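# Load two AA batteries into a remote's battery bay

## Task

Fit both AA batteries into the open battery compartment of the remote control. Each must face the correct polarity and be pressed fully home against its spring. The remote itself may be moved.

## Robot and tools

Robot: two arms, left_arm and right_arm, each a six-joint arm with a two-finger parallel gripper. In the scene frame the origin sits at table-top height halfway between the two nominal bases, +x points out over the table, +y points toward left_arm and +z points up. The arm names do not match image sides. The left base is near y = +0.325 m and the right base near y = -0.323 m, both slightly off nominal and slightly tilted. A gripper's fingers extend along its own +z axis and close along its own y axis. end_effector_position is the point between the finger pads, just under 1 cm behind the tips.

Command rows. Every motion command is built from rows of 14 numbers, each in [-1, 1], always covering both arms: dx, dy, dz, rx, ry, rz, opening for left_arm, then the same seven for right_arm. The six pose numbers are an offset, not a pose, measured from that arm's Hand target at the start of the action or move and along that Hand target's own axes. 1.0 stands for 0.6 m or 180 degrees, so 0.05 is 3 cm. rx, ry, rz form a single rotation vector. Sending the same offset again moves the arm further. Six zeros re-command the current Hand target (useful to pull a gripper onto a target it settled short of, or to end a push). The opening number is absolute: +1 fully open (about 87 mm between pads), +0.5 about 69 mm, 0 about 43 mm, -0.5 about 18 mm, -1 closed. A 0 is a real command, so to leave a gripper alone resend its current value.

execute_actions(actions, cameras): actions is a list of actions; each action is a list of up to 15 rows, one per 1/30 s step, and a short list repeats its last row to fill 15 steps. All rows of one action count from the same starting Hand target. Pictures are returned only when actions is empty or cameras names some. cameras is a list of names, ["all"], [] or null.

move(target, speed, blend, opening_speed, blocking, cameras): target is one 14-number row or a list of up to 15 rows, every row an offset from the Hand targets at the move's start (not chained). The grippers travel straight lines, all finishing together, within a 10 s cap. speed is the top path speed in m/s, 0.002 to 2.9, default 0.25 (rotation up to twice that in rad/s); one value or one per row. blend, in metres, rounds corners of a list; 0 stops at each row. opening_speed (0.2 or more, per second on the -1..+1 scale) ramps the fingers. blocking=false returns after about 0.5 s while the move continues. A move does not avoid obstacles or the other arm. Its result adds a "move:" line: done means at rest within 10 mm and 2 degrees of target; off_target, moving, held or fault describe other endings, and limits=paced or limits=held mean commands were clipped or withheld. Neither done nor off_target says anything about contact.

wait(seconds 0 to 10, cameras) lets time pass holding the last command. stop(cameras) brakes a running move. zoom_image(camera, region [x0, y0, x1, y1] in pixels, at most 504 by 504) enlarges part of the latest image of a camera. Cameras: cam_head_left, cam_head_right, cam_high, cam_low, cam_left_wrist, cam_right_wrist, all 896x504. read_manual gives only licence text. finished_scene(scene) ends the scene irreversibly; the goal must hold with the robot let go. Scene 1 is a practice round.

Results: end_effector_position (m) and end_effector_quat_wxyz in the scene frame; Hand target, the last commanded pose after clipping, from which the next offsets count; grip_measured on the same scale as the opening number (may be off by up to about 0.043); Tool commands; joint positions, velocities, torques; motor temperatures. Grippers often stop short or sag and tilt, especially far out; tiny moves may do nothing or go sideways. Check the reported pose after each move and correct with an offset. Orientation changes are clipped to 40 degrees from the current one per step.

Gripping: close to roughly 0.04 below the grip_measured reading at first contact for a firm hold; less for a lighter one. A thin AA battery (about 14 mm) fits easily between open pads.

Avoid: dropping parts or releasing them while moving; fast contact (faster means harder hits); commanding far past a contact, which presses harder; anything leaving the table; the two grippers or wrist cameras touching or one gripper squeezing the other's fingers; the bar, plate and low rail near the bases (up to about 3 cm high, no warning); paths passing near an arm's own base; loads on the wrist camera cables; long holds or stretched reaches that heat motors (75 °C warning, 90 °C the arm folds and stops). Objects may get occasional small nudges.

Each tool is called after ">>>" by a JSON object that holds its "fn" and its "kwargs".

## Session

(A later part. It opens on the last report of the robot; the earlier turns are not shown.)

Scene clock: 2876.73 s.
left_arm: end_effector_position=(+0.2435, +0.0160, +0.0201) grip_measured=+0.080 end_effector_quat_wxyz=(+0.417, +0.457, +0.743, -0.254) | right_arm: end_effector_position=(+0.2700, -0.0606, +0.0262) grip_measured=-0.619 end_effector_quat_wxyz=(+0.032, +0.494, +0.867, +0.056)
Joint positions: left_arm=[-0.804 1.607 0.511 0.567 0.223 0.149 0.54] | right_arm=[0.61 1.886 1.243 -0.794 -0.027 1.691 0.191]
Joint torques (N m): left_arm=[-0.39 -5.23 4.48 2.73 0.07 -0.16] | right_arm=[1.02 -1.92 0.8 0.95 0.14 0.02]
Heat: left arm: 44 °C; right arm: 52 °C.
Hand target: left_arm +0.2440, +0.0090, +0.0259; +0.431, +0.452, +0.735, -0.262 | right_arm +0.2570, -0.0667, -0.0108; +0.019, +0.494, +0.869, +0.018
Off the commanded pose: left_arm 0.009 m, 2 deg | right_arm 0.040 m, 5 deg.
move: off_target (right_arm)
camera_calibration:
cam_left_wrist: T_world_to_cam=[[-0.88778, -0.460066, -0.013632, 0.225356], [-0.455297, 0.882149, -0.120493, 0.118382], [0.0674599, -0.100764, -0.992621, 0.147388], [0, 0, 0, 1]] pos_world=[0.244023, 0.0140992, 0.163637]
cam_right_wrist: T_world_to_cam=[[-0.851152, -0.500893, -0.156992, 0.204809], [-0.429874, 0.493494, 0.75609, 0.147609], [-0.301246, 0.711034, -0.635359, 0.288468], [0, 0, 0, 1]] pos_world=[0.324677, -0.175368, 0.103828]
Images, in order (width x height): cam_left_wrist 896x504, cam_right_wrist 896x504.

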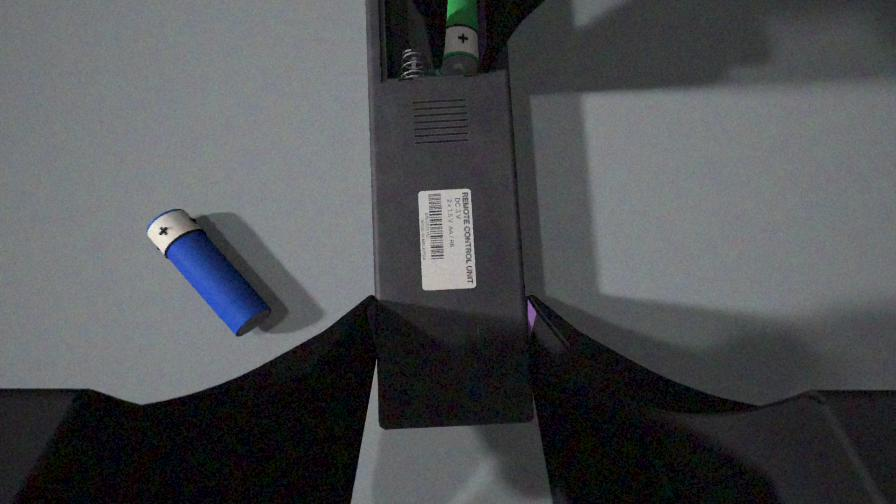

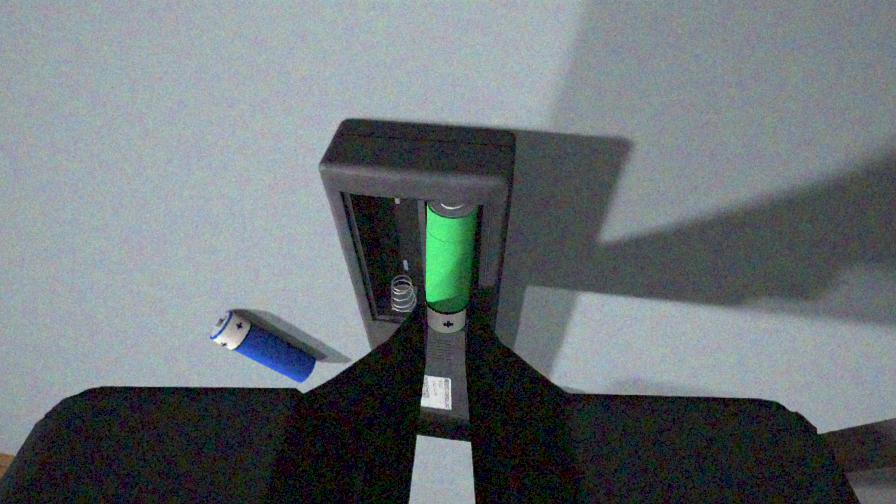

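>>> {"fn": "move", "kwargs": {"target": [[0,0,0,0,0,0,0.03,0,0,-0.042,0,0,0,-0.7],[0,0,0,0,0,0,0.03,0,0,-0.042,0,0,0,-0.42],[0,0,0,0,0,0,0.03,0,0,-0.167,0,0,0,-0.42],[0,0,0,0,0,0,0.03,-0.015,-0.0278,-0.119,0,0,0.5,-0.42]], "speed": [0.06,0.06,0.1,0.3], "opening_speed": 0.5, "cameras": ["cam_right_wrist","cam_left_wrist"]}}

>>> {"fn": "zoom_image", "kwargs": {"camera": "cam_left_wrist", "region": [390, 0, 560, 110]}}

Scene clock: 2917.00 s.
left_arm: end_effector_position=(+0.2400, +0.0134, +0.0202) grip_measured=+0.080 end_effector_quat_wxyz=(+0.415, +0.461, +0.740, -0.258) | right_arm: end_effector_position=(+0.2424, -0.0827, +0.0555) grip_measured=-0.420 end_effector_quat_wxyz=(-0.240, +0.722, +0.649, -0.006)
Joint positions: left_arm=[-0.813 1.607 0.511 0.567 0.228 0.149 0.54] | right_arm=[0.39 1.901 1.24 -1.083 -0.498 2.062 0.29]
Joint torques (N m): left_arm=[0.46 -5.19 4.42 2.74 0.02 -0.16] | right_arm=[-1.03 -6.58 5.52 -0.16 -0.52 0.13]
Motor temperatures (°C): left_arm=[27 34 41 46 26 28 31] | right_arm=[26 46 38 32 29 28 28]
Heat: left arm: 46 °C; right arm: 46 °C.
Hand target: left_arm +0.2441, +0.0090, +0.0259; +0.431, +0.452, +0.735, -0.262 | right_arm +0.2436, -0.0839, +0.0598; -0.080, +0.911, +0.405, +0.019
Off the commanded pose: left_arm 0.008 m, 2 deg | right_arm 0.005 m, 60 deg; orientation clipped.
joint sent to its limit (right arm) — joint 6 (wrist roll), upper limit. The joint targets are off in position and orientation.
move: off_target (right_arm); target 2's new opening was sent with right_arm's hand 0.021 m and 5 deg from that target; limits=paced
camera_calibration:
cam_left_wrist: T_world_to_cam=[[-0.893728, -0.448475, -0.0109519, 0.222217], [-0.444008, 0.887786, -0.121218, 0.116267], [0.0640862, -0.103473, -0.992565, 0.14831], [0, 0, 0, 1]] pos_world=[0.24072, 0.011785, 0.163735]
cam_right_wrist: T_world_to_cam=[[-0.942634, 0.0546293, 0.329329, 0.215926], [0.327137, 0.3477, 0.878684, -0.0777759], [-0.0665056, 0.936013, -0.345625, 0.260136], [0, 0, 0, 1]] pos_world=[0.246283, -0.228244, 0.0871395]
Images, in order (width x height): cam_left_wrist 896x504, cam_right_wrist 896x504.

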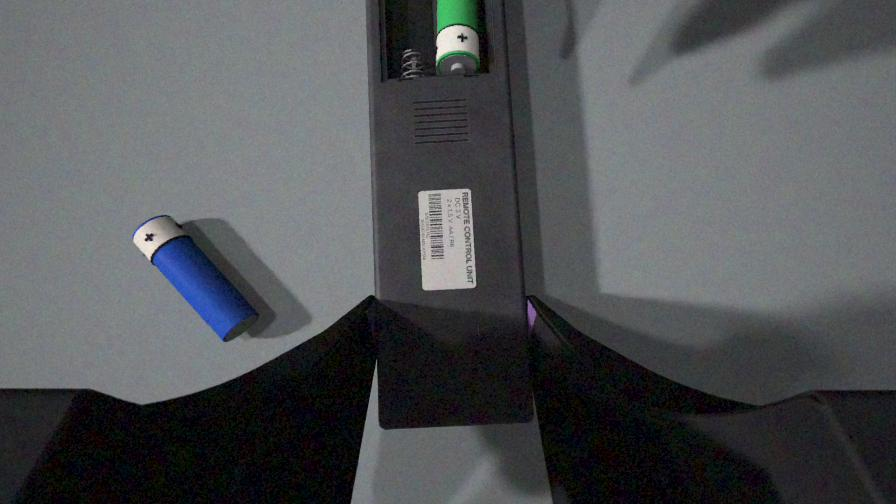

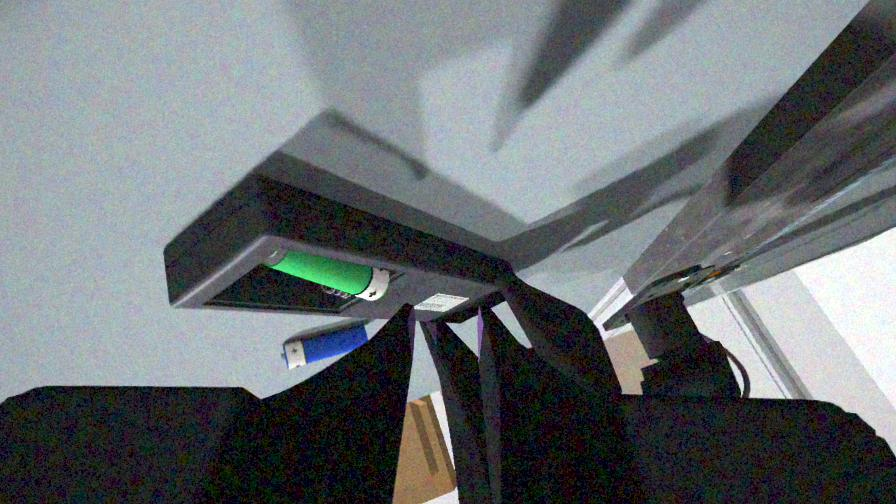

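Scaled by 2.965 from the camera's 896x504 image, which has a finer 1280x720 frame.

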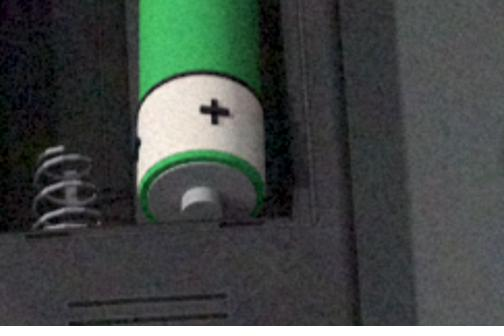

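>>> {"fn": "zoom_image", "kwargs": {"camera": "cam_right_wrist", "region": [160, 170, 460, 340]}}

>>> {"fn": "zoom_image", "kwargs": {"camera": "cam_right_wrist", "region": [330, 240, 450, 320]}}

Scaled by 1.680 from the camera's 896x504 image, which has a finer 1280x720 frame.

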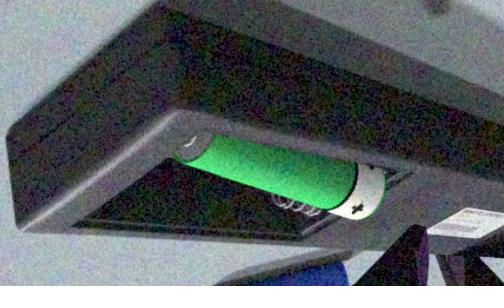

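Scaled by 4.200 from the camera's 896x504 image, which has a finer 1280x720 frame.

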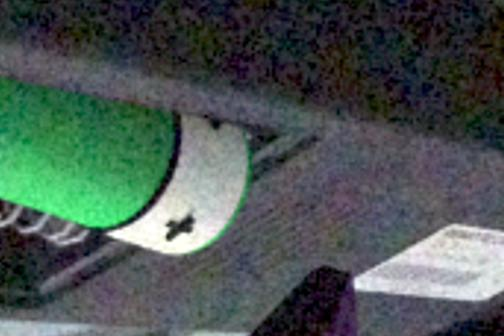

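>>> {"fn": "move", "kwargs": {"target": [[0,0,0,0,0,0,0.03,0,0,-0.03,0,0,0,-0.42],[0,0,0,0,0,0,0.03,0,0,-0.03,0,0,-0.4,-0.78]], "speed": [0.06,0.3], "opening_speed": 0.8, "cameras": ["cam_right_wrist"]}}

Scene clock: 2972.20 s.
left_arm: end_effector_position=(+0.2400, +0.0134, +0.0202) grip_measured=+0.080 end_effector_quat_wxyz=(+0.415, +0.461, +0.740, -0.258) | right_arm: end_effector_position=(+0.2374, -0.0866, +0.0687) grip_measured=-0.780 end_effector_quat_wxyz=(-0.076, +0.504, +0.859, +0.043)
Joint positions: left_arm=[-0.813 1.607 0.511 0.567 0.228 0.149 0.54] | right_arm=[0.502 1.797 1.267 -1.036 -0.217 1.606 0.11]
Joint torques (N m): left_arm=[0.54 -5.2 4.41 2.74 0.04 -0.17] | right_arm=[0.18 -9.09 5.27 0.59 0.18 -0.14]
Heat: left arm: 48 °C; right arm: 47 °C.
Hand target: left_arm +0.2441, +0.0090, +0.0259; +0.431, +0.452, +0.735, -0.262 | right_arm +0.2442, -0.0868, +0.0776; -0.054, +0.499, +0.863, +0.062
Off the commanded pose: left_arm 0.008 m, 2 deg | right_arm 0.011 m, 3 deg.
move: off_target (right_arm); target 2's new opening was sent with right_arm's hand 0.011 m and 3 deg from that target
camera_calibration:
cam_right_wrist: T_world_to_cam=[[-0.876635, -0.480499, -0.025133, 0.169448], [-0.259782, 0.428693, 0.865295, 0.060854], [-0.404999, 0.765077, -0.500632, 0.344246], [0, 0, 0, 1]] pos_world=[0.303772, -0.208043, 0.123942]
Images, in order (width x height): cam_right_wrist 896x504.

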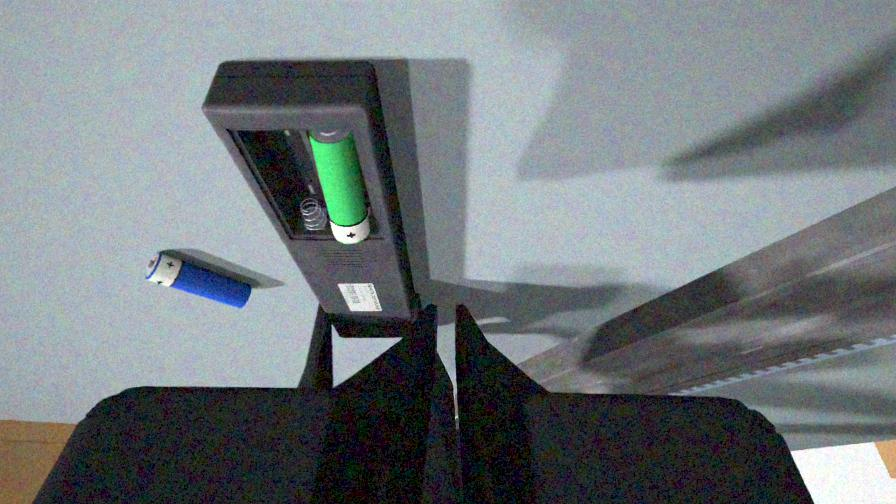

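>>> {"fn": "move", "kwargs": {"target": [[0,0,0,0,0,0,0.03,-0.0136,0,0.0866,0,-0.05,0,-0.78],[0,0,0,0,0,0,0.03,-0.019,0,0.118,0,-0.05,0,-0.78]], "speed": [0.1,0.02], "cameras": ["cam_right_wrist"]}}

Scene clock: 2988.53 s.
left_arm: end_effector_position=(+0.2400, +0.0134, +0.0202) grip_measured=+0.080 end_effector_quat_wxyz=(+0.415, +0.461, +0.740, -0.258) | right_arm: end_effector_position=(+0.2398, -0.0852, +0.0085) grip_measured=-0.780 end_effector_quat_wxyz=(-0.002, +0.495, +0.869, +0.017)
Joint positions: left_arm=[-0.813 1.607 0.511 0.567 0.228 0.149 0.54] | right_arm=[0.591 1.864 1.14 -0.812 -0.058 1.671 0.11]
Joint torques (N m): left_arm=[0.44 -5.2 4.42 2.74 0.03 -0.17] | right_arm=[0.38 -6.28 4.63 0.74 0.3 0.1]
Heat: left arm: 48 °C; right arm: 50 °C.
Hand target: left_arm +0.2441, +0.0090, +0.0259; +0.431, +0.452, +0.735, -0.262 | right_arm +0.2476, -0.0851, +0.0060; +0.014, +0.502, +0.864, +0.023
Off the commanded pose: left_arm 0.008 m, 2 deg | right_arm 0.008 m, 2 deg.
move: done
camera_calibration:
cam_right_wrist: T_world_to_cam=[[-0.861233, -0.505102, -0.0561284, 0.165209], [-0.355758, 0.520322, 0.776339, 0.144419], [-0.362925, 0.688576, -0.627812, 0.298441], [0, 0, 0, 1]] pos_world=[0.301973, -0.197196, 0.0845195]
Images, in order (width x height): cam_right_wrist 896x504.

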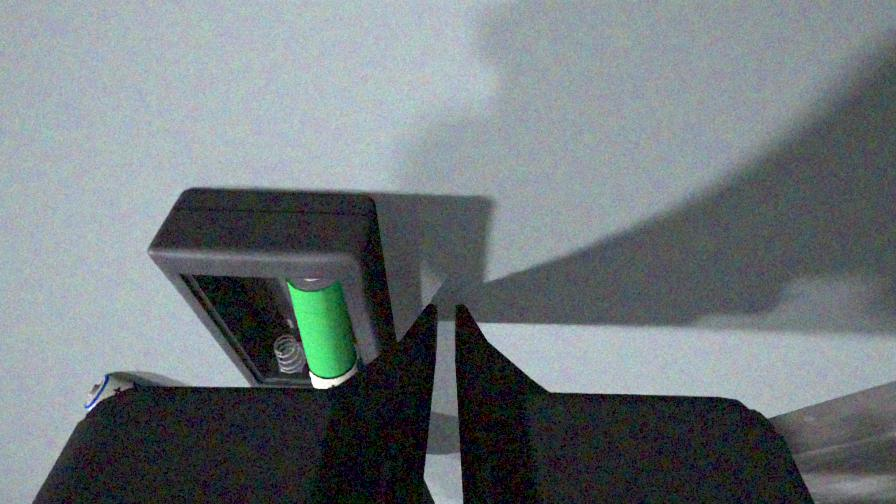

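>>> {"fn": "move", "kwargs": {"target": [[0,0,0,0,0,0,0.03,0,0,0.01,0,0,0,-0.78],[0,0,0,0,0,0,0.03,0,0,0.02,0,0,0,-0.78]], "speed": [0.03,0.02], "cameras": ["cam_right_wrist"]}}

>>> {"fn": "zoom_image", "kwargs": {"camera": "cam_right_wrist", "region": [390, 250, 510, 340]}}

Scene clock: 2995.37 s.
left_arm: end_effector_position=(+0.2400, +0.0134, +0.0202) grip_measured=+0.080 end_effector_quat_wxyz=(+0.415, +0.461, +0.740, -0.258) | right_arm: end_effector_position=(+0.2405, -0.0853, +0.0076) grip_measured=-0.780 end_effector_quat_wxyz=(-0.001, +0.496, +0.868, +0.019)
Joint positions: left_arm=[-0.813 1.607 0.511 0.567 0.228 0.149 0.54] | right_arm=[0.59 1.864 1.135 -0.804 -0.058 1.671 0.11]
Joint torques (N m): left_arm=[0.46 -5.15 4.46 2.74 0.02 -0.14] | right_arm=[0.46 -4.52 3 1.08 0.3 0.11]
Heat: left arm: 48 °C; right arm: 49 °C.
Hand target: left_arm +0.2441, +0.0090, +0.0259; +0.431, +0.452, +0.735, -0.262 | right_arm +0.2482, -0.0848, -0.0060; +0.014, +0.502, +0.864, +0.023
Off the commanded pose: left_arm 0.008 m, 2 deg | right_arm 0.016 m, 2 deg.
move: off_target (right_arm)
camera_calibration:
cam_right_wrist: T_world_to_cam=[[-0.861725, -0.50382, -0.0599626, 0.165953], [-0.357493, 0.519046, 0.776395, 0.145943], [-0.36004, 0.690475, -0.627387, 0.297709], [0, 0, 0, 1]] pos_world=[0.302367, -0.197701, 0.0834199]
Images, in order (width x height): cam_right_wrist 896x504.

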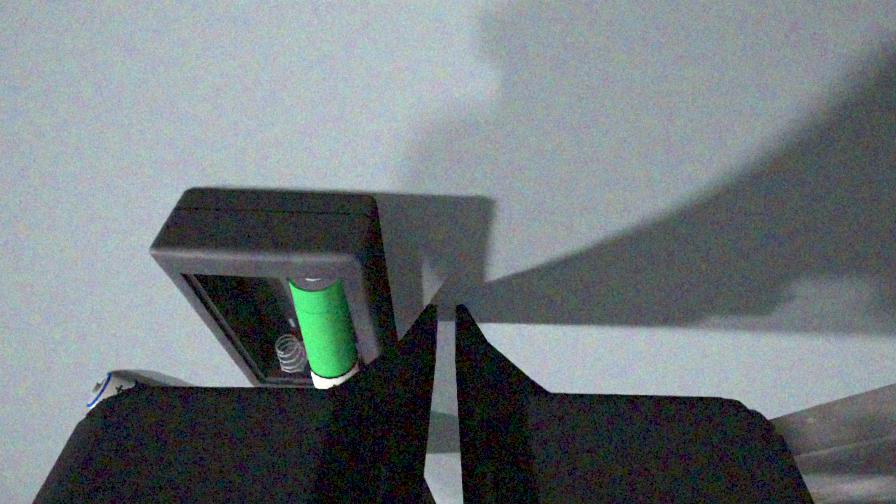

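Scaled by 4.200 from the camera's 896x504 image, which has a finer 1280x720 frame.

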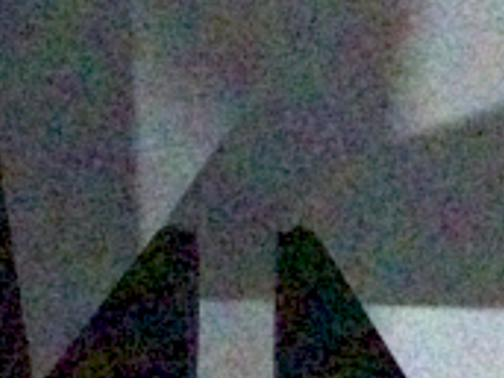

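>>> {"fn": "move", "kwargs": {"target": [[0,0,0,0,0,0,0.03,0,0,-0.11,0,0,0,-0.78],[0,0,0,0,0,0,0.03,0.0238,0.0668,-0.11,0,0,0,-0.42],[0,0,0,0,0,0,0.03,0.0238,0.0668,-0.09,0,0,0,-0.42]], "speed": 0.1, "cameras": ["cam_right_wrist"]}}

>>> {"fn": "zoom_image", "kwargs": {"camera": "cam_right_wrist", "region": [310, 150, 560, 400]}}

Scene clock: 3060.37 s.
left_arm: end_effector_position=(+0.2400, +0.0134, +0.0202) grip_measured=+0.080 end_effector_quat_wxyz=(+0.415, +0.461, +0.740, -0.258) | right_arm: end_effector_position=(+0.2645, -0.0550, +0.0488) grip_measured=-0.420 end_effector_quat_wxyz=(-0.002, +0.495, +0.869, +0.015)
Joint positions: left_arm=[-0.813 1.607 0.511 0.567 0.228 0.149 0.54] | right_arm=[0.614 1.943 1.422 -1.019 -0.056 1.693 0.29]
Joint torques (N m): left_arm=[0.4 -5.22 4.38 2.74 0.03 -0.14] | right_arm=[0.31 -7.53 6.04 0.63 0.29 0.1]
Heat: left arm: 50 °C; right arm: 45 °C.
Hand target: left_arm +0.2441, +0.0090, +0.0259; +0.431, +0.452, +0.735, -0.262 | right_arm +0.2734, -0.0539, +0.0500; +0.014, +0.502, +0.864, +0.023
Off the commanded pose: left_arm 0.008 m, 2 deg | right_arm 0.009 m, 2 deg.
move: done; target 2's new opening was sent with right_arm's hand 0.012 m and 2 deg from that target
camera_calibration:
cam_right_wrist: T_world_to_cam=[[-0.861187, -0.505629, -0.0519197, 0.203748], [-0.353937, 0.523223, 0.77522, 0.10608], [-0.364808, 0.685986, -0.629554, 0.312405], [0, 0, 0, 1]] pos_world=[0.326979, -0.166788, 0.12502]
Images, in order (width x height): cam_right_wrist 896x504.

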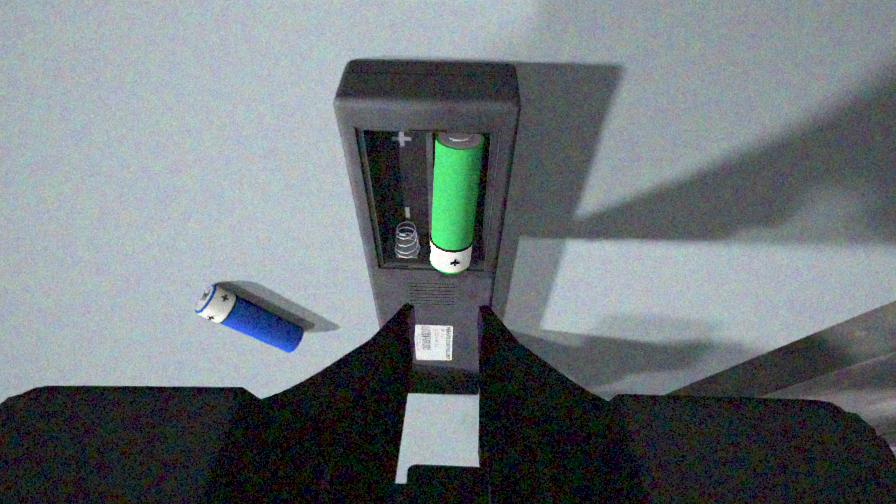

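Scaled by 2.016 from the camera's 896x504 image, which has a finer 1280x720 frame.

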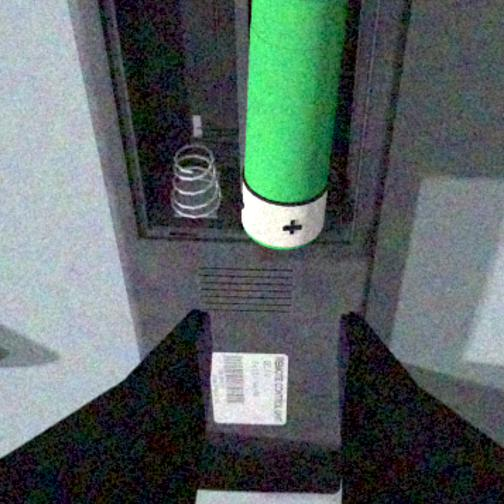

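>>> {"fn": "move", "kwargs": {"target": [[0,0,0,0,0,0,0.03,-0.0167,0,0.012,0,0,0,-0.42],[0,0,0,0,0,0,0.03,-0.0167,0,0.03,0,0,0,-0.42],[0,0,0,0,0,0,0.03,-0.0167,0,0.03,0,0,0,-0.7]], "speed": 0.06, "cameras": ["cam_right_wrist","cam_left_wrist"], "opening_speed": 0.5}}

>>> {"fn": "zoom_image", "kwargs": {"camera": "cam_right_wrist", "region": [310, 150, 560, 400]}}

>>> {"fn": "zoom_image", "kwargs": {"camera": "cam_left_wrist", "region": [390, 0, 560, 110]}}

Scene clock: 3094.73 s.
left_arm: end_effector_position=(+0.2409, +0.0139, +0.0201) grip_measured=+0.080 end_effector_quat_wxyz=(+0.416, +0.460, +0.741, -0.255) | right_arm: end_effector_position=(+0.2689, -0.0590, +0.0318) grip_measured=-0.698 end_effector_quat_wxyz=(-0.001, +0.497, +0.868, +0.016)
Joint positions: left_arm=[-0.813 1.607 0.511 0.567 0.222 0.149 0.54] | right_arm=[0.6 1.964 1.381 -0.955 -0.056 1.684 0.151]
Joint torques (N m): left_arm=[0.46 -5.15 4.38 2.75 0.08 -0.15] | right_arm=[-0.84 -7.66 5.41 0.65 0.27 -0.07]
Motor temperatures (°C): left_arm=[27 34 40 51 26 28 32] | right_arm=[26 48 38 32 29 29 27]
Heat: left arm: 51 °C; right arm: 48 °C.
Hand target: left_arm +0.2441, +0.0090, +0.0259; +0.431, +0.452, +0.735, -0.262 | right_arm +0.2792, -0.0622, +0.0321; +0.014, +0.502, +0.864, +0.023
Off the commanded pose: left_arm 0.008 m, 2 deg | right_arm 0.011 m, 2 deg.
move: off_target (right_arm); target 3's new opening was sent with right_arm's hand 0.011 m and 2 deg from that target
camera_calibration:
cam_left_wrist: T_world_to_cam=[[-0.891412, -0.452974, -0.0141114, 0.222907], [-0.448207, 0.885783, -0.120411, 0.117155], [0.0670426, -0.101011, -0.992624, 0.147473], [0, 0, 0, 1]] pos_world=[0.241324, 0.0120932, 0.163637]
cam_right_wrist: T_world_to_cam=[[-0.863598, -0.501258, -0.0542112, 0.205527], [-0.352893, 0.524163, 0.775061, 0.122668], [-0.360091, 0.688472, -0.629556, 0.304902], [0, 0, 0, 1]] pos_world=[0.330574, -0.171192, 0.10802]
Images, in order (width x height): cam_left_wrist 896x504, cam_right_wrist 896x504.

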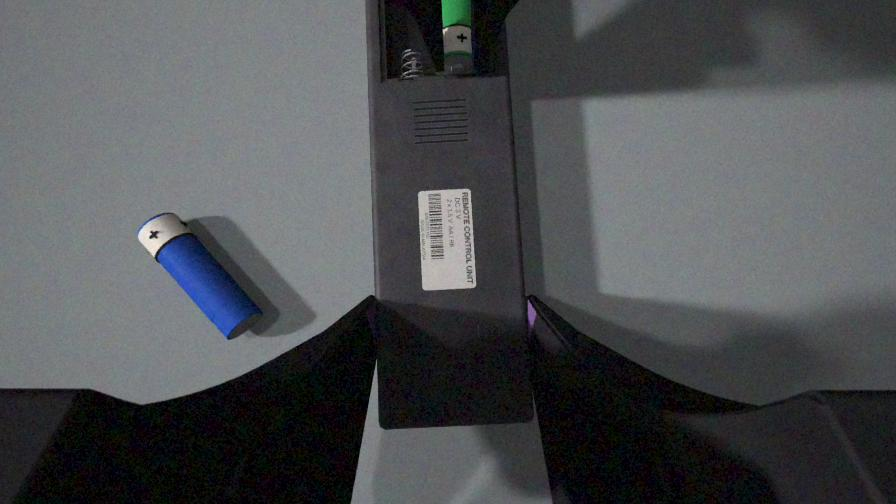

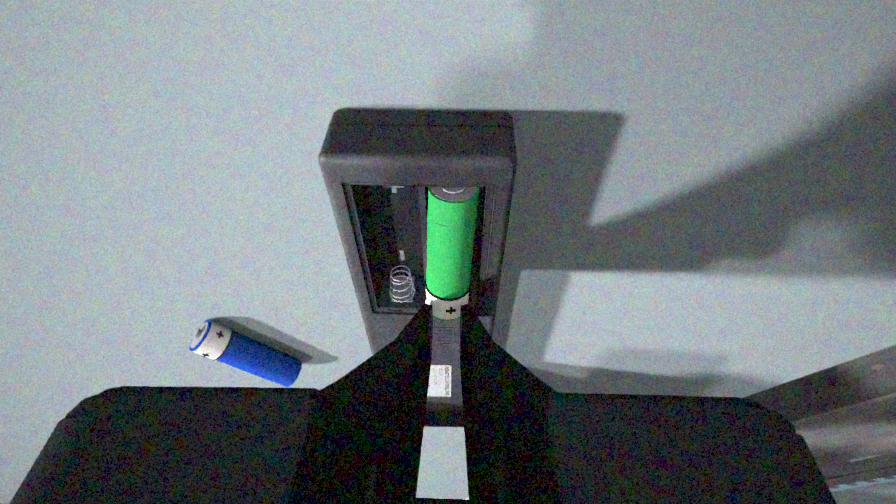

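Scaled by 2.016 from the camera's 896x504 image, which has a finer 1280x720 frame.

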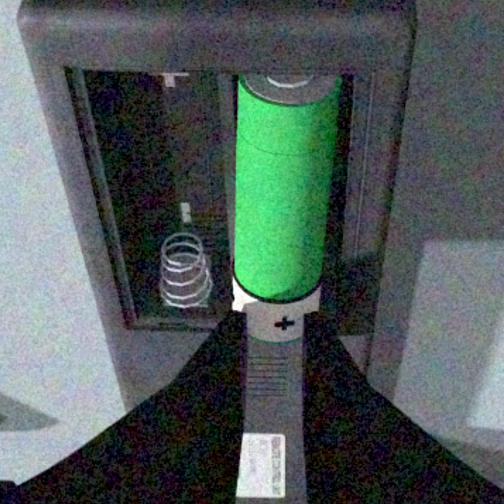

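Scaled by 2.965 from the camera's 896x504 image, which has a finer 1280x720 frame.

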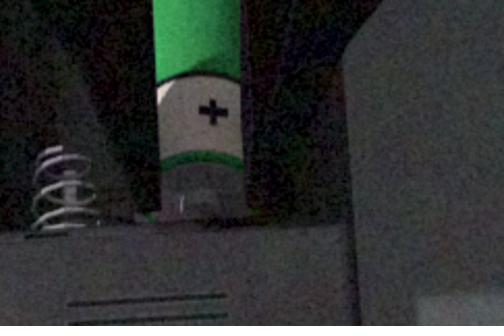

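>>> {"fn": "move", "kwargs": {"target": [[0,0,0,0,0,0,0.03,0,0,0.004,0,0,0,-0.78],[0,0,0,0,0,0,0.03,0,-0.012,0.006,0,0,0,-0.78]], "speed": 0.06, "cameras": ["cam_right_wrist","cam_left_wrist"], "opening_speed": 0.5}}

>>> {"fn": "zoom_image", "kwargs": {"camera": "cam_right_wrist", "region": [310, 150, 560, 400]}}

>>> {"fn": "zoom_image", "kwargs": {"camera": "cam_left_wrist", "region": [390, 0, 560, 110]}}

Scene clock: 3134.40 s.
left_arm: end_effector_position=(+0.2409, +0.0139, +0.0201) grip_measured=+0.080 end_effector_quat_wxyz=(+0.416, +0.460, +0.741, -0.255) | right_arm: end_effector_position=(+0.2679, -0.0597, +0.0329) grip_measured=-0.779 end_effector_quat_wxyz=(+0.002, +0.496, +0.868, +0.023)
Joint positions: left_arm=[-0.813 1.607 0.511 0.567 0.222 0.149 0.54] | right_arm=[0.6 1.944 1.356 -0.933 -0.056 1.683 0.11]
Joint torques (N m): left_arm=[0.42 -5.19 4.46 2.75 0.09 -0.17] | right_arm=[-0.61 -7.51 3.51 0.72 0.28 -0.04]
Heat: left arm: 51 °C; right arm: 49 °C.
Hand target: left_arm +0.2441, +0.0090, +0.0259; +0.431, +0.452, +0.735, -0.262 | right_arm +0.2731, -0.0657, +0.0281; +0.014, +0.502, +0.864, +0.023
Off the commanded pose: left_arm 0.008 m, 2 deg | right_arm 0.009 m, 2 deg.
move: done
camera_calibration:
cam_left_wrist: T_world_to_cam=[[-0.891412, -0.452974, -0.0141114, 0.222907], [-0.448207, 0.885783, -0.120411, 0.117155], [0.0670426, -0.101011, -0.992624, 0.147473], [0, 0, 0, 1]] pos_world=[0.241324, 0.0120932, 0.163637]
cam_right_wrist: T_world_to_cam=[[-0.861829, -0.502235, -0.0707848, 0.204435], [-0.364247, 0.515751, 0.775452, 0.124281], [-0.352952, 0.69409, -0.627426, 0.303978], [0, 0, 0, 1]] pos_world=[0.328747, -0.172412, 0.108821]
Images, in order (width x height): cam_left_wrist 896x504, cam_right_wrist 896x504.

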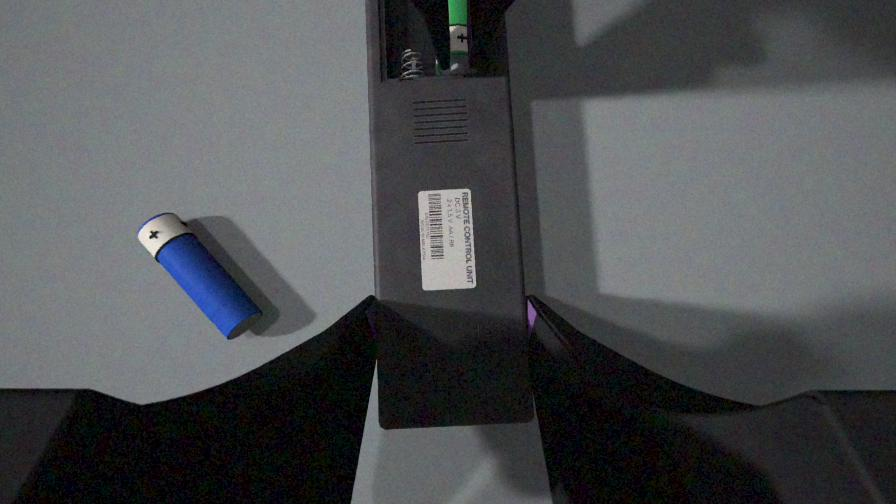

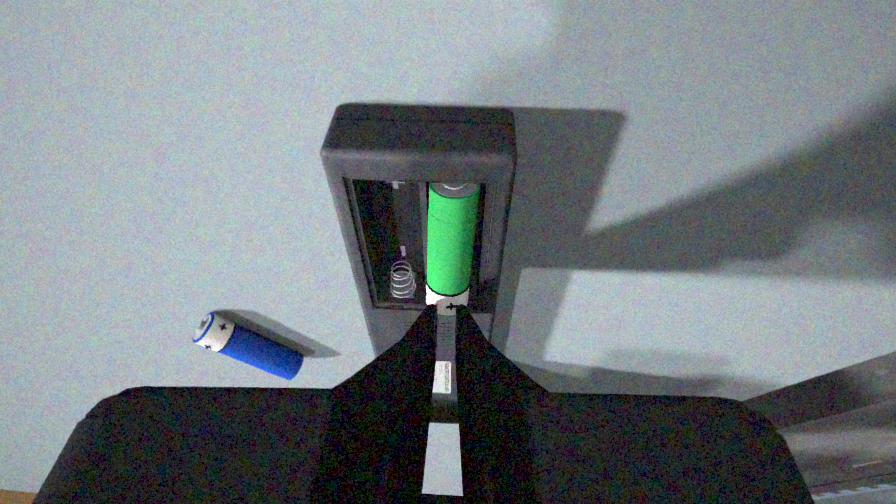

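Scaled by 2.016 from the camera's 896x504 image, which has a finer 1280x720 frame.

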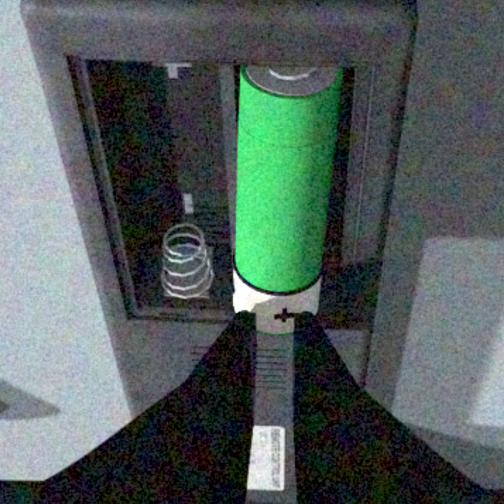

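Scaled by 2.965 from the camera's 896x504 image, which has a finer 1280x720 frame.

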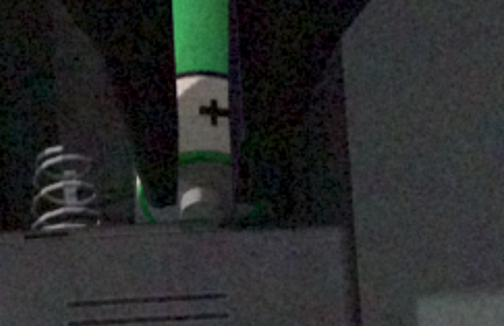

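>>> {"fn": "move", "kwargs": {"target": [[0,0,0,0,0,0,0.03,0.002,-0.007,0.025,0,0,0,-0.78],[0,0,0,0,0,0,0.03,0.004,-0.013,0.065,0,0,0,-0.78]], "speed": 0.06, "cameras": ["cam_right_wrist","cam_left_wrist"], "opening_speed": 0.5}}

>>> {"fn": "zoom_image", "kwargs": {"camera": "cam_right_wrist", "region": [310, 150, 560, 400]}}

>>> {"fn": "zoom_image", "kwargs": {"camera": "cam_left_wrist", "region": [390, 0, 560, 110]}}

Scene clock: 3147.67 s.
left_arm: end_effector_position=(+0.2409, +0.0139, +0.0201) grip_measured=+0.080 end_effector_quat_wxyz=(+0.416, +0.460, +0.741, -0.255) | right_arm: end_effector_position=(+0.2667, -0.0607, +0.0285) grip_measured=-0.779 end_effector_quat_wxyz=(+0.005, +0.497, +0.866, +0.051)
Joint positions: left_arm=[-0.813 1.607 0.511 0.567 0.222 0.149 0.54] | right_arm=[0.593 1.901 1.269 -0.837 -0.073 1.683 0.111]
Joint torques (N m): left_arm=[0.49 -5.2 4.42 2.76 0.09 -0.14] | right_arm=[0.51 -1.47 0.79 1.29 0.47 0.07]
Heat: left arm: 51 °C; right arm: 47 °C.
Hand target: left_arm +0.2440, +0.0090, +0.0259; +0.431, +0.452, +0.735, -0.262 | right_arm +0.2670, -0.0665, -0.0113; +0.014, +0.502, +0.864, +0.023
Off the commanded pose: left_arm 0.008 m, 2 deg | right_arm 0.040 m, 3 deg.
move: off_target (right_arm)
camera_calibration:
cam_left_wrist: T_world_to_cam=[[-0.891412, -0.452974, -0.0141114, 0.222907], [-0.448207, 0.885783, -0.120411, 0.117155], [0.0670426, -0.101011, -0.992624, 0.147473], [0, 0, 0, 1]] pos_world=[0.241324, 0.0120932, 0.163637]
cam_right_wrist: T_world_to_cam=[[-0.860944, -0.494198, -0.120596, 0.204215], [-0.387048, 0.482547, 0.785711, 0.1316], [-0.330104, 0.72313, -0.606724, 0.296657], [0, 0, 0, 1]] pos_world=[0.324681, -0.177103, 0.101217]
Images, in order (width x height): cam_left_wrist 896x504, cam_right_wrist 896x504.

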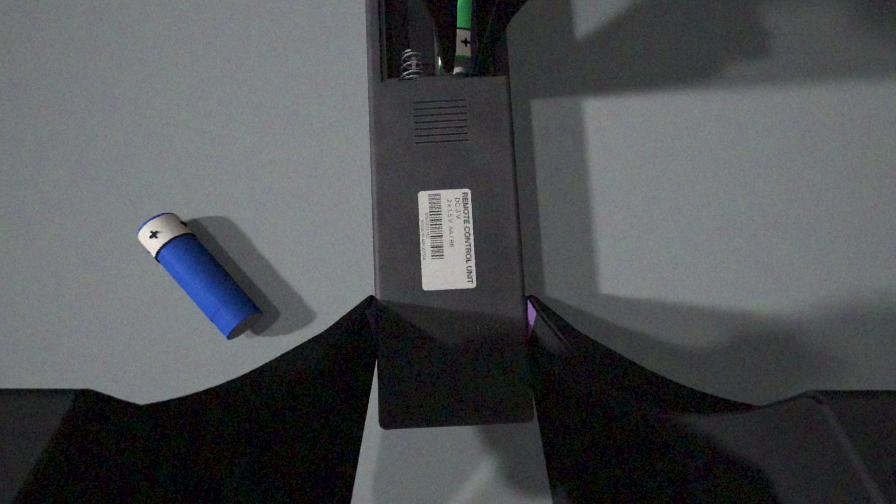

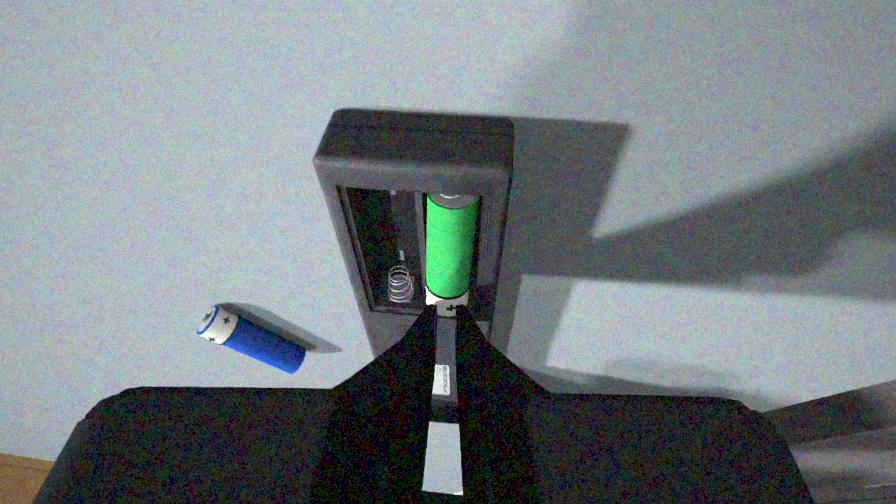

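Scaled by 2.016 from the camera's 896x504 image, which has a finer 1280x720 frame.

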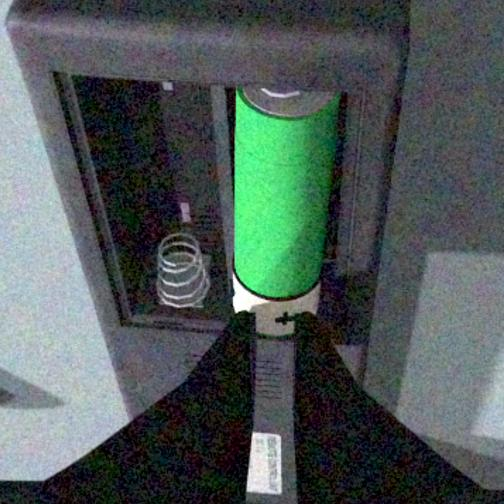

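Scaled by 2.965 from the camera's 896x504 image, which has a finer 1280x720 frame.

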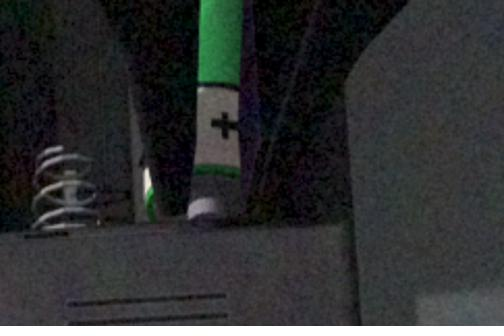

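>>> {"fn": "move", "kwargs": {"target": [0,0,0,0,0,0,0.03, 0,-0.008,0.01,0,0,0,-0.78], "speed": 0.05, "cameras": ["cam_left_wrist","cam_right_wrist"]}}

Scene clock: 3178.67 s.
left_arm: end_effector_position=(+0.2409, +0.0139, +0.0201) grip_measured=+0.080 end_effector_quat_wxyz=(+0.416, +0.460, +0.741, -0.255) | right_arm: end_effector_position=(+0.2663, -0.0609, +0.0284) grip_measured=-0.778 end_effector_quat_wxyz=(+0.009, +0.497, +0.866, +0.061)
Joint positions: left_arm=[-0.813 1.607 0.511 0.567 0.222 0.149 0.54] | right_arm=[0.593 1.881 1.238 -0.803 -0.073 1.683 0.111]
Joint torques (N m): left_arm=[0.49 -5.18 4.46 2.72 0.1 -0.14] | right_arm=[0.72 -0.65 0.39 1.26 0.48 0.09]
Motor temperatures (°C): left_arm=[27 34 40 52 26 28 32] | right_arm=[26 43 36 34 29 29 27]
Heat: left arm: 52 °C; right arm: 43 °C.
Hand target: left_arm +0.2440, +0.0090, +0.0259; +0.431, +0.452, +0.735, -0.262 | right_arm +0.2631, -0.0687, -0.0175; +0.014, +0.502, +0.864, +0.023
Off the commanded pose: left_arm 0.008 m, 2 deg | right_arm 0.047 m, 5 deg.
move: off_target (right_arm)
camera_calibration:
cam_left_wrist: T_world_to_cam=[[-0.891412, -0.452974, -0.0141114, 0.222907], [-0.448207, 0.885783, -0.120411, 0.117155], [0.0670426, -0.101011, -0.992624, 0.147473], [0, 0, 0, 1]] pos_world=[0.241324, 0.0120932, 0.163637]
cam_right_wrist: T_world_to_cam=[[-0.857998, -0.493245, -0.143351, 0.203669], [-0.402007, 0.471104, 0.785144, 0.134912], [-0.319735, 0.73128, -0.602494, 0.294185], [0, 0, 0, 1]] pos_world=[0.323044, -0.178231, 0.100515]
Images, in order (width x height): cam_left_wrist 896x504, cam_right_wrist 896x504.

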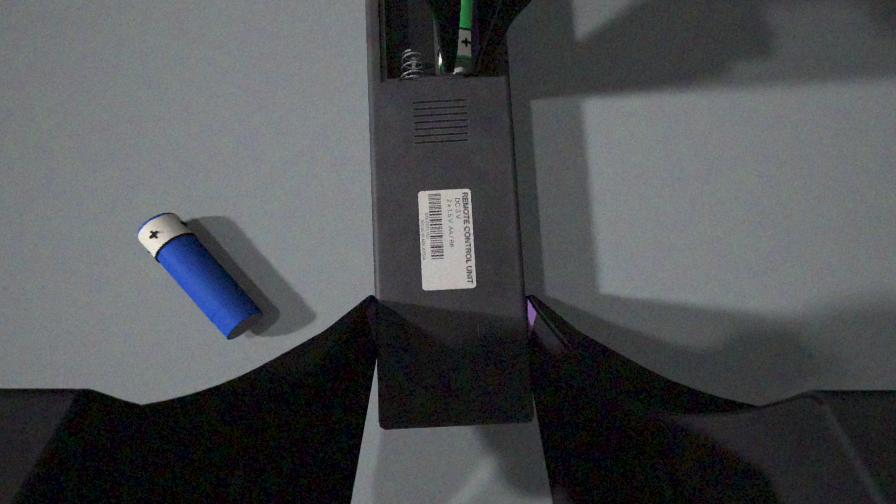

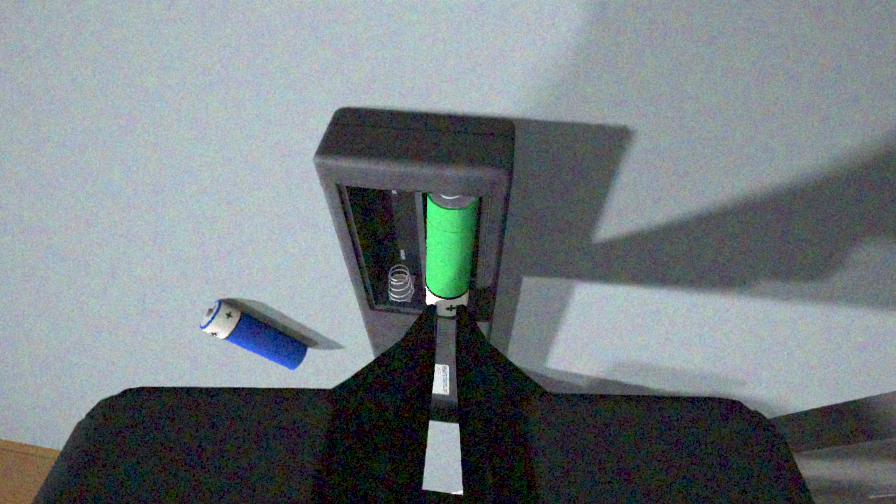

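>>> {"fn": "zoom_image", "kwargs": {"camera": "cam_right_wrist", "region": [310, 150, 560, 400]}}

>>> {"fn": "zoom_image", "kwargs": {"camera": "cam_left_wrist", "region": [360, 0, 560, 110]}}

Scaled by 2.016 from the camera's 896x504 image, which has a finer 1280x720 frame.

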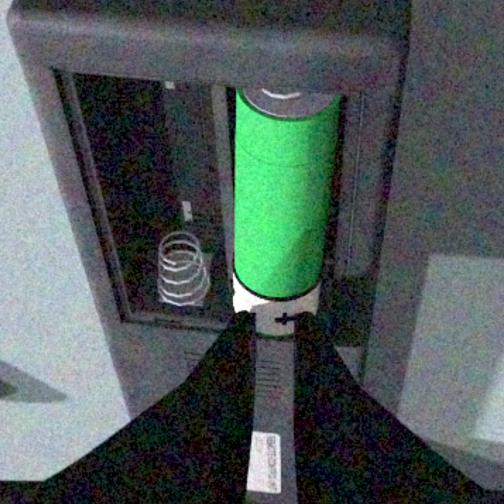

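Scaled by 2.520 from the camera's 896x504 image, which has a finer 1280x720 frame.

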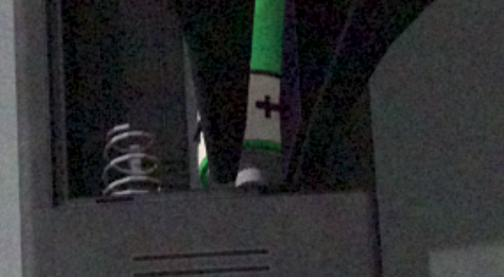

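>>> {"fn": "move", "kwargs": {"target": [0,0,0,0,0,0,0.03, 0,0.006,-0.12,0,0,0,-0.78], "speed": 0.15, "cameras": ["cam_left_wrist","cam_right_wrist"]}}

>>> {"fn": "zoom_image", "kwargs": {"camera": "cam_right_wrist", "region": [310, 200, 560, 450]}}

>>> {"fn": "zoom_image", "kwargs": {"camera": "cam_left_wrist", "region": [360, 0, 560, 110]}}

Scene clock: 3197.30 s.
left_arm: end_effector_position=(+0.2404, +0.0136, +0.0201) grip_measured=+0.080 end_effector_quat_wxyz=(+0.416, +0.461, +0.741, -0.256) | right_arm: end_effector_position=(+0.2534, -0.0684, +0.0431) grip_measured=-0.780 end_effector_quat_wxyz=(-0.002, +0.495, +0.869, +0.016)
Joint positions: left_arm=[-0.815 1.607 0.511 0.567 0.222 0.149 0.54] | right_arm=[0.603 1.886 1.319 -0.971 -0.057 1.683 0.11]
Joint torques (N m): left_arm=[0.4 -5.14 4.44 2.75 0.09 -0.16] | right_arm=[-0.13 -7.99 8.57 0.25 0.29 0.03]
Heat: left arm: 52 °C; right arm: 41 °C.
Hand target: left_arm +0.2440, +0.0090, +0.0259; +0.431, +0.452, +0.735, -0.262 | right_arm +0.2628, -0.0687, +0.0546; +0.014, +0.502, +0.864, +0.023
Off the commanded pose: left_arm 0.008 m, 2 deg | right_arm 0.015 m, 2 deg.
move: off_target (right_arm)
camera_calibration:
cam_left_wrist: T_world_to_cam=[[-0.892068, -0.451682, -0.0140795, 0.222417], [-0.446929, 0.886432, -0.120388, 0.116967], [0.0668577, -0.101102, -0.992627, 0.147512], [0, 0, 0, 1]] pos_world=[0.240824, 0.011692, 0.163637]
cam_right_wrist: T_world_to_cam=[[-0.861479, -0.50487, -0.0544055, 0.187267], [-0.354777, 0.521766, 0.775818, 0.113667], [-0.363301, 0.687653, -0.628607, 0.313576], [0, 0, 0, 1]] pos_world=[0.315575, -0.180393, 0.11912]
Images, in order (width x height): cam_left_wrist 896x504, cam_right_wrist 896x504.

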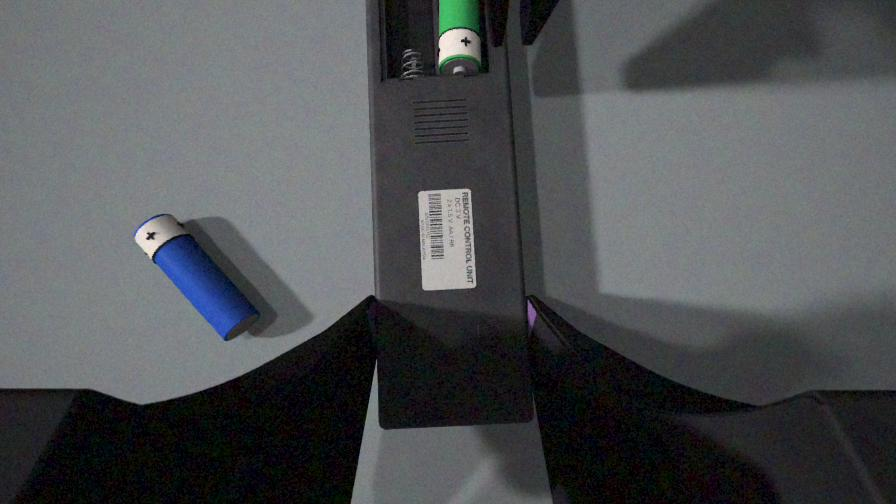

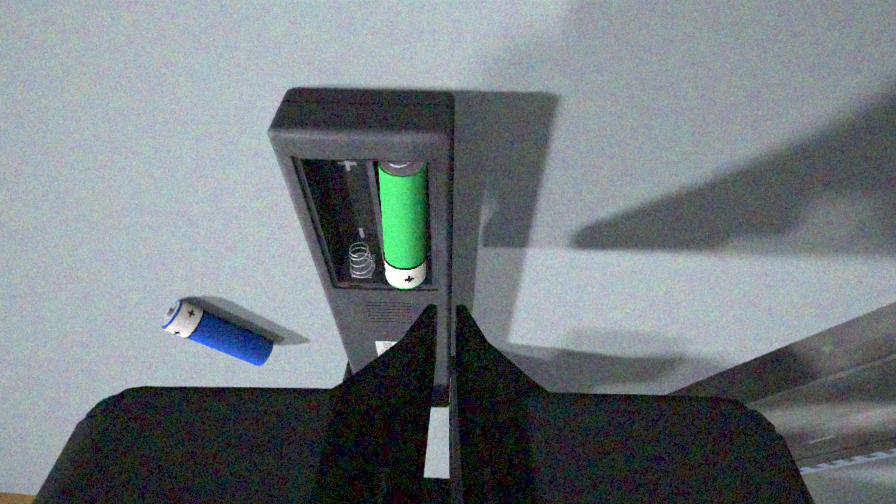

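Scaled by 2.016 from the camera's 896x504 image, which has a finer 1280x720 frame.

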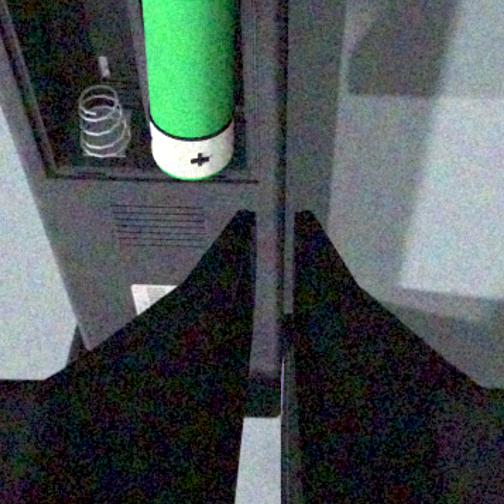

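Scaled by 2.520 from the camera's 896x504 image, which has a finer 1280x720 frame.

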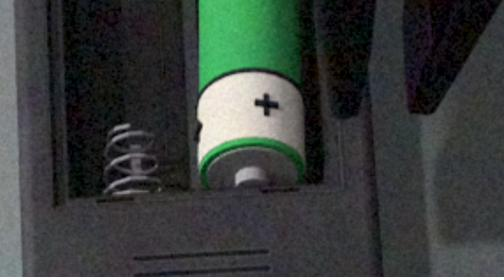

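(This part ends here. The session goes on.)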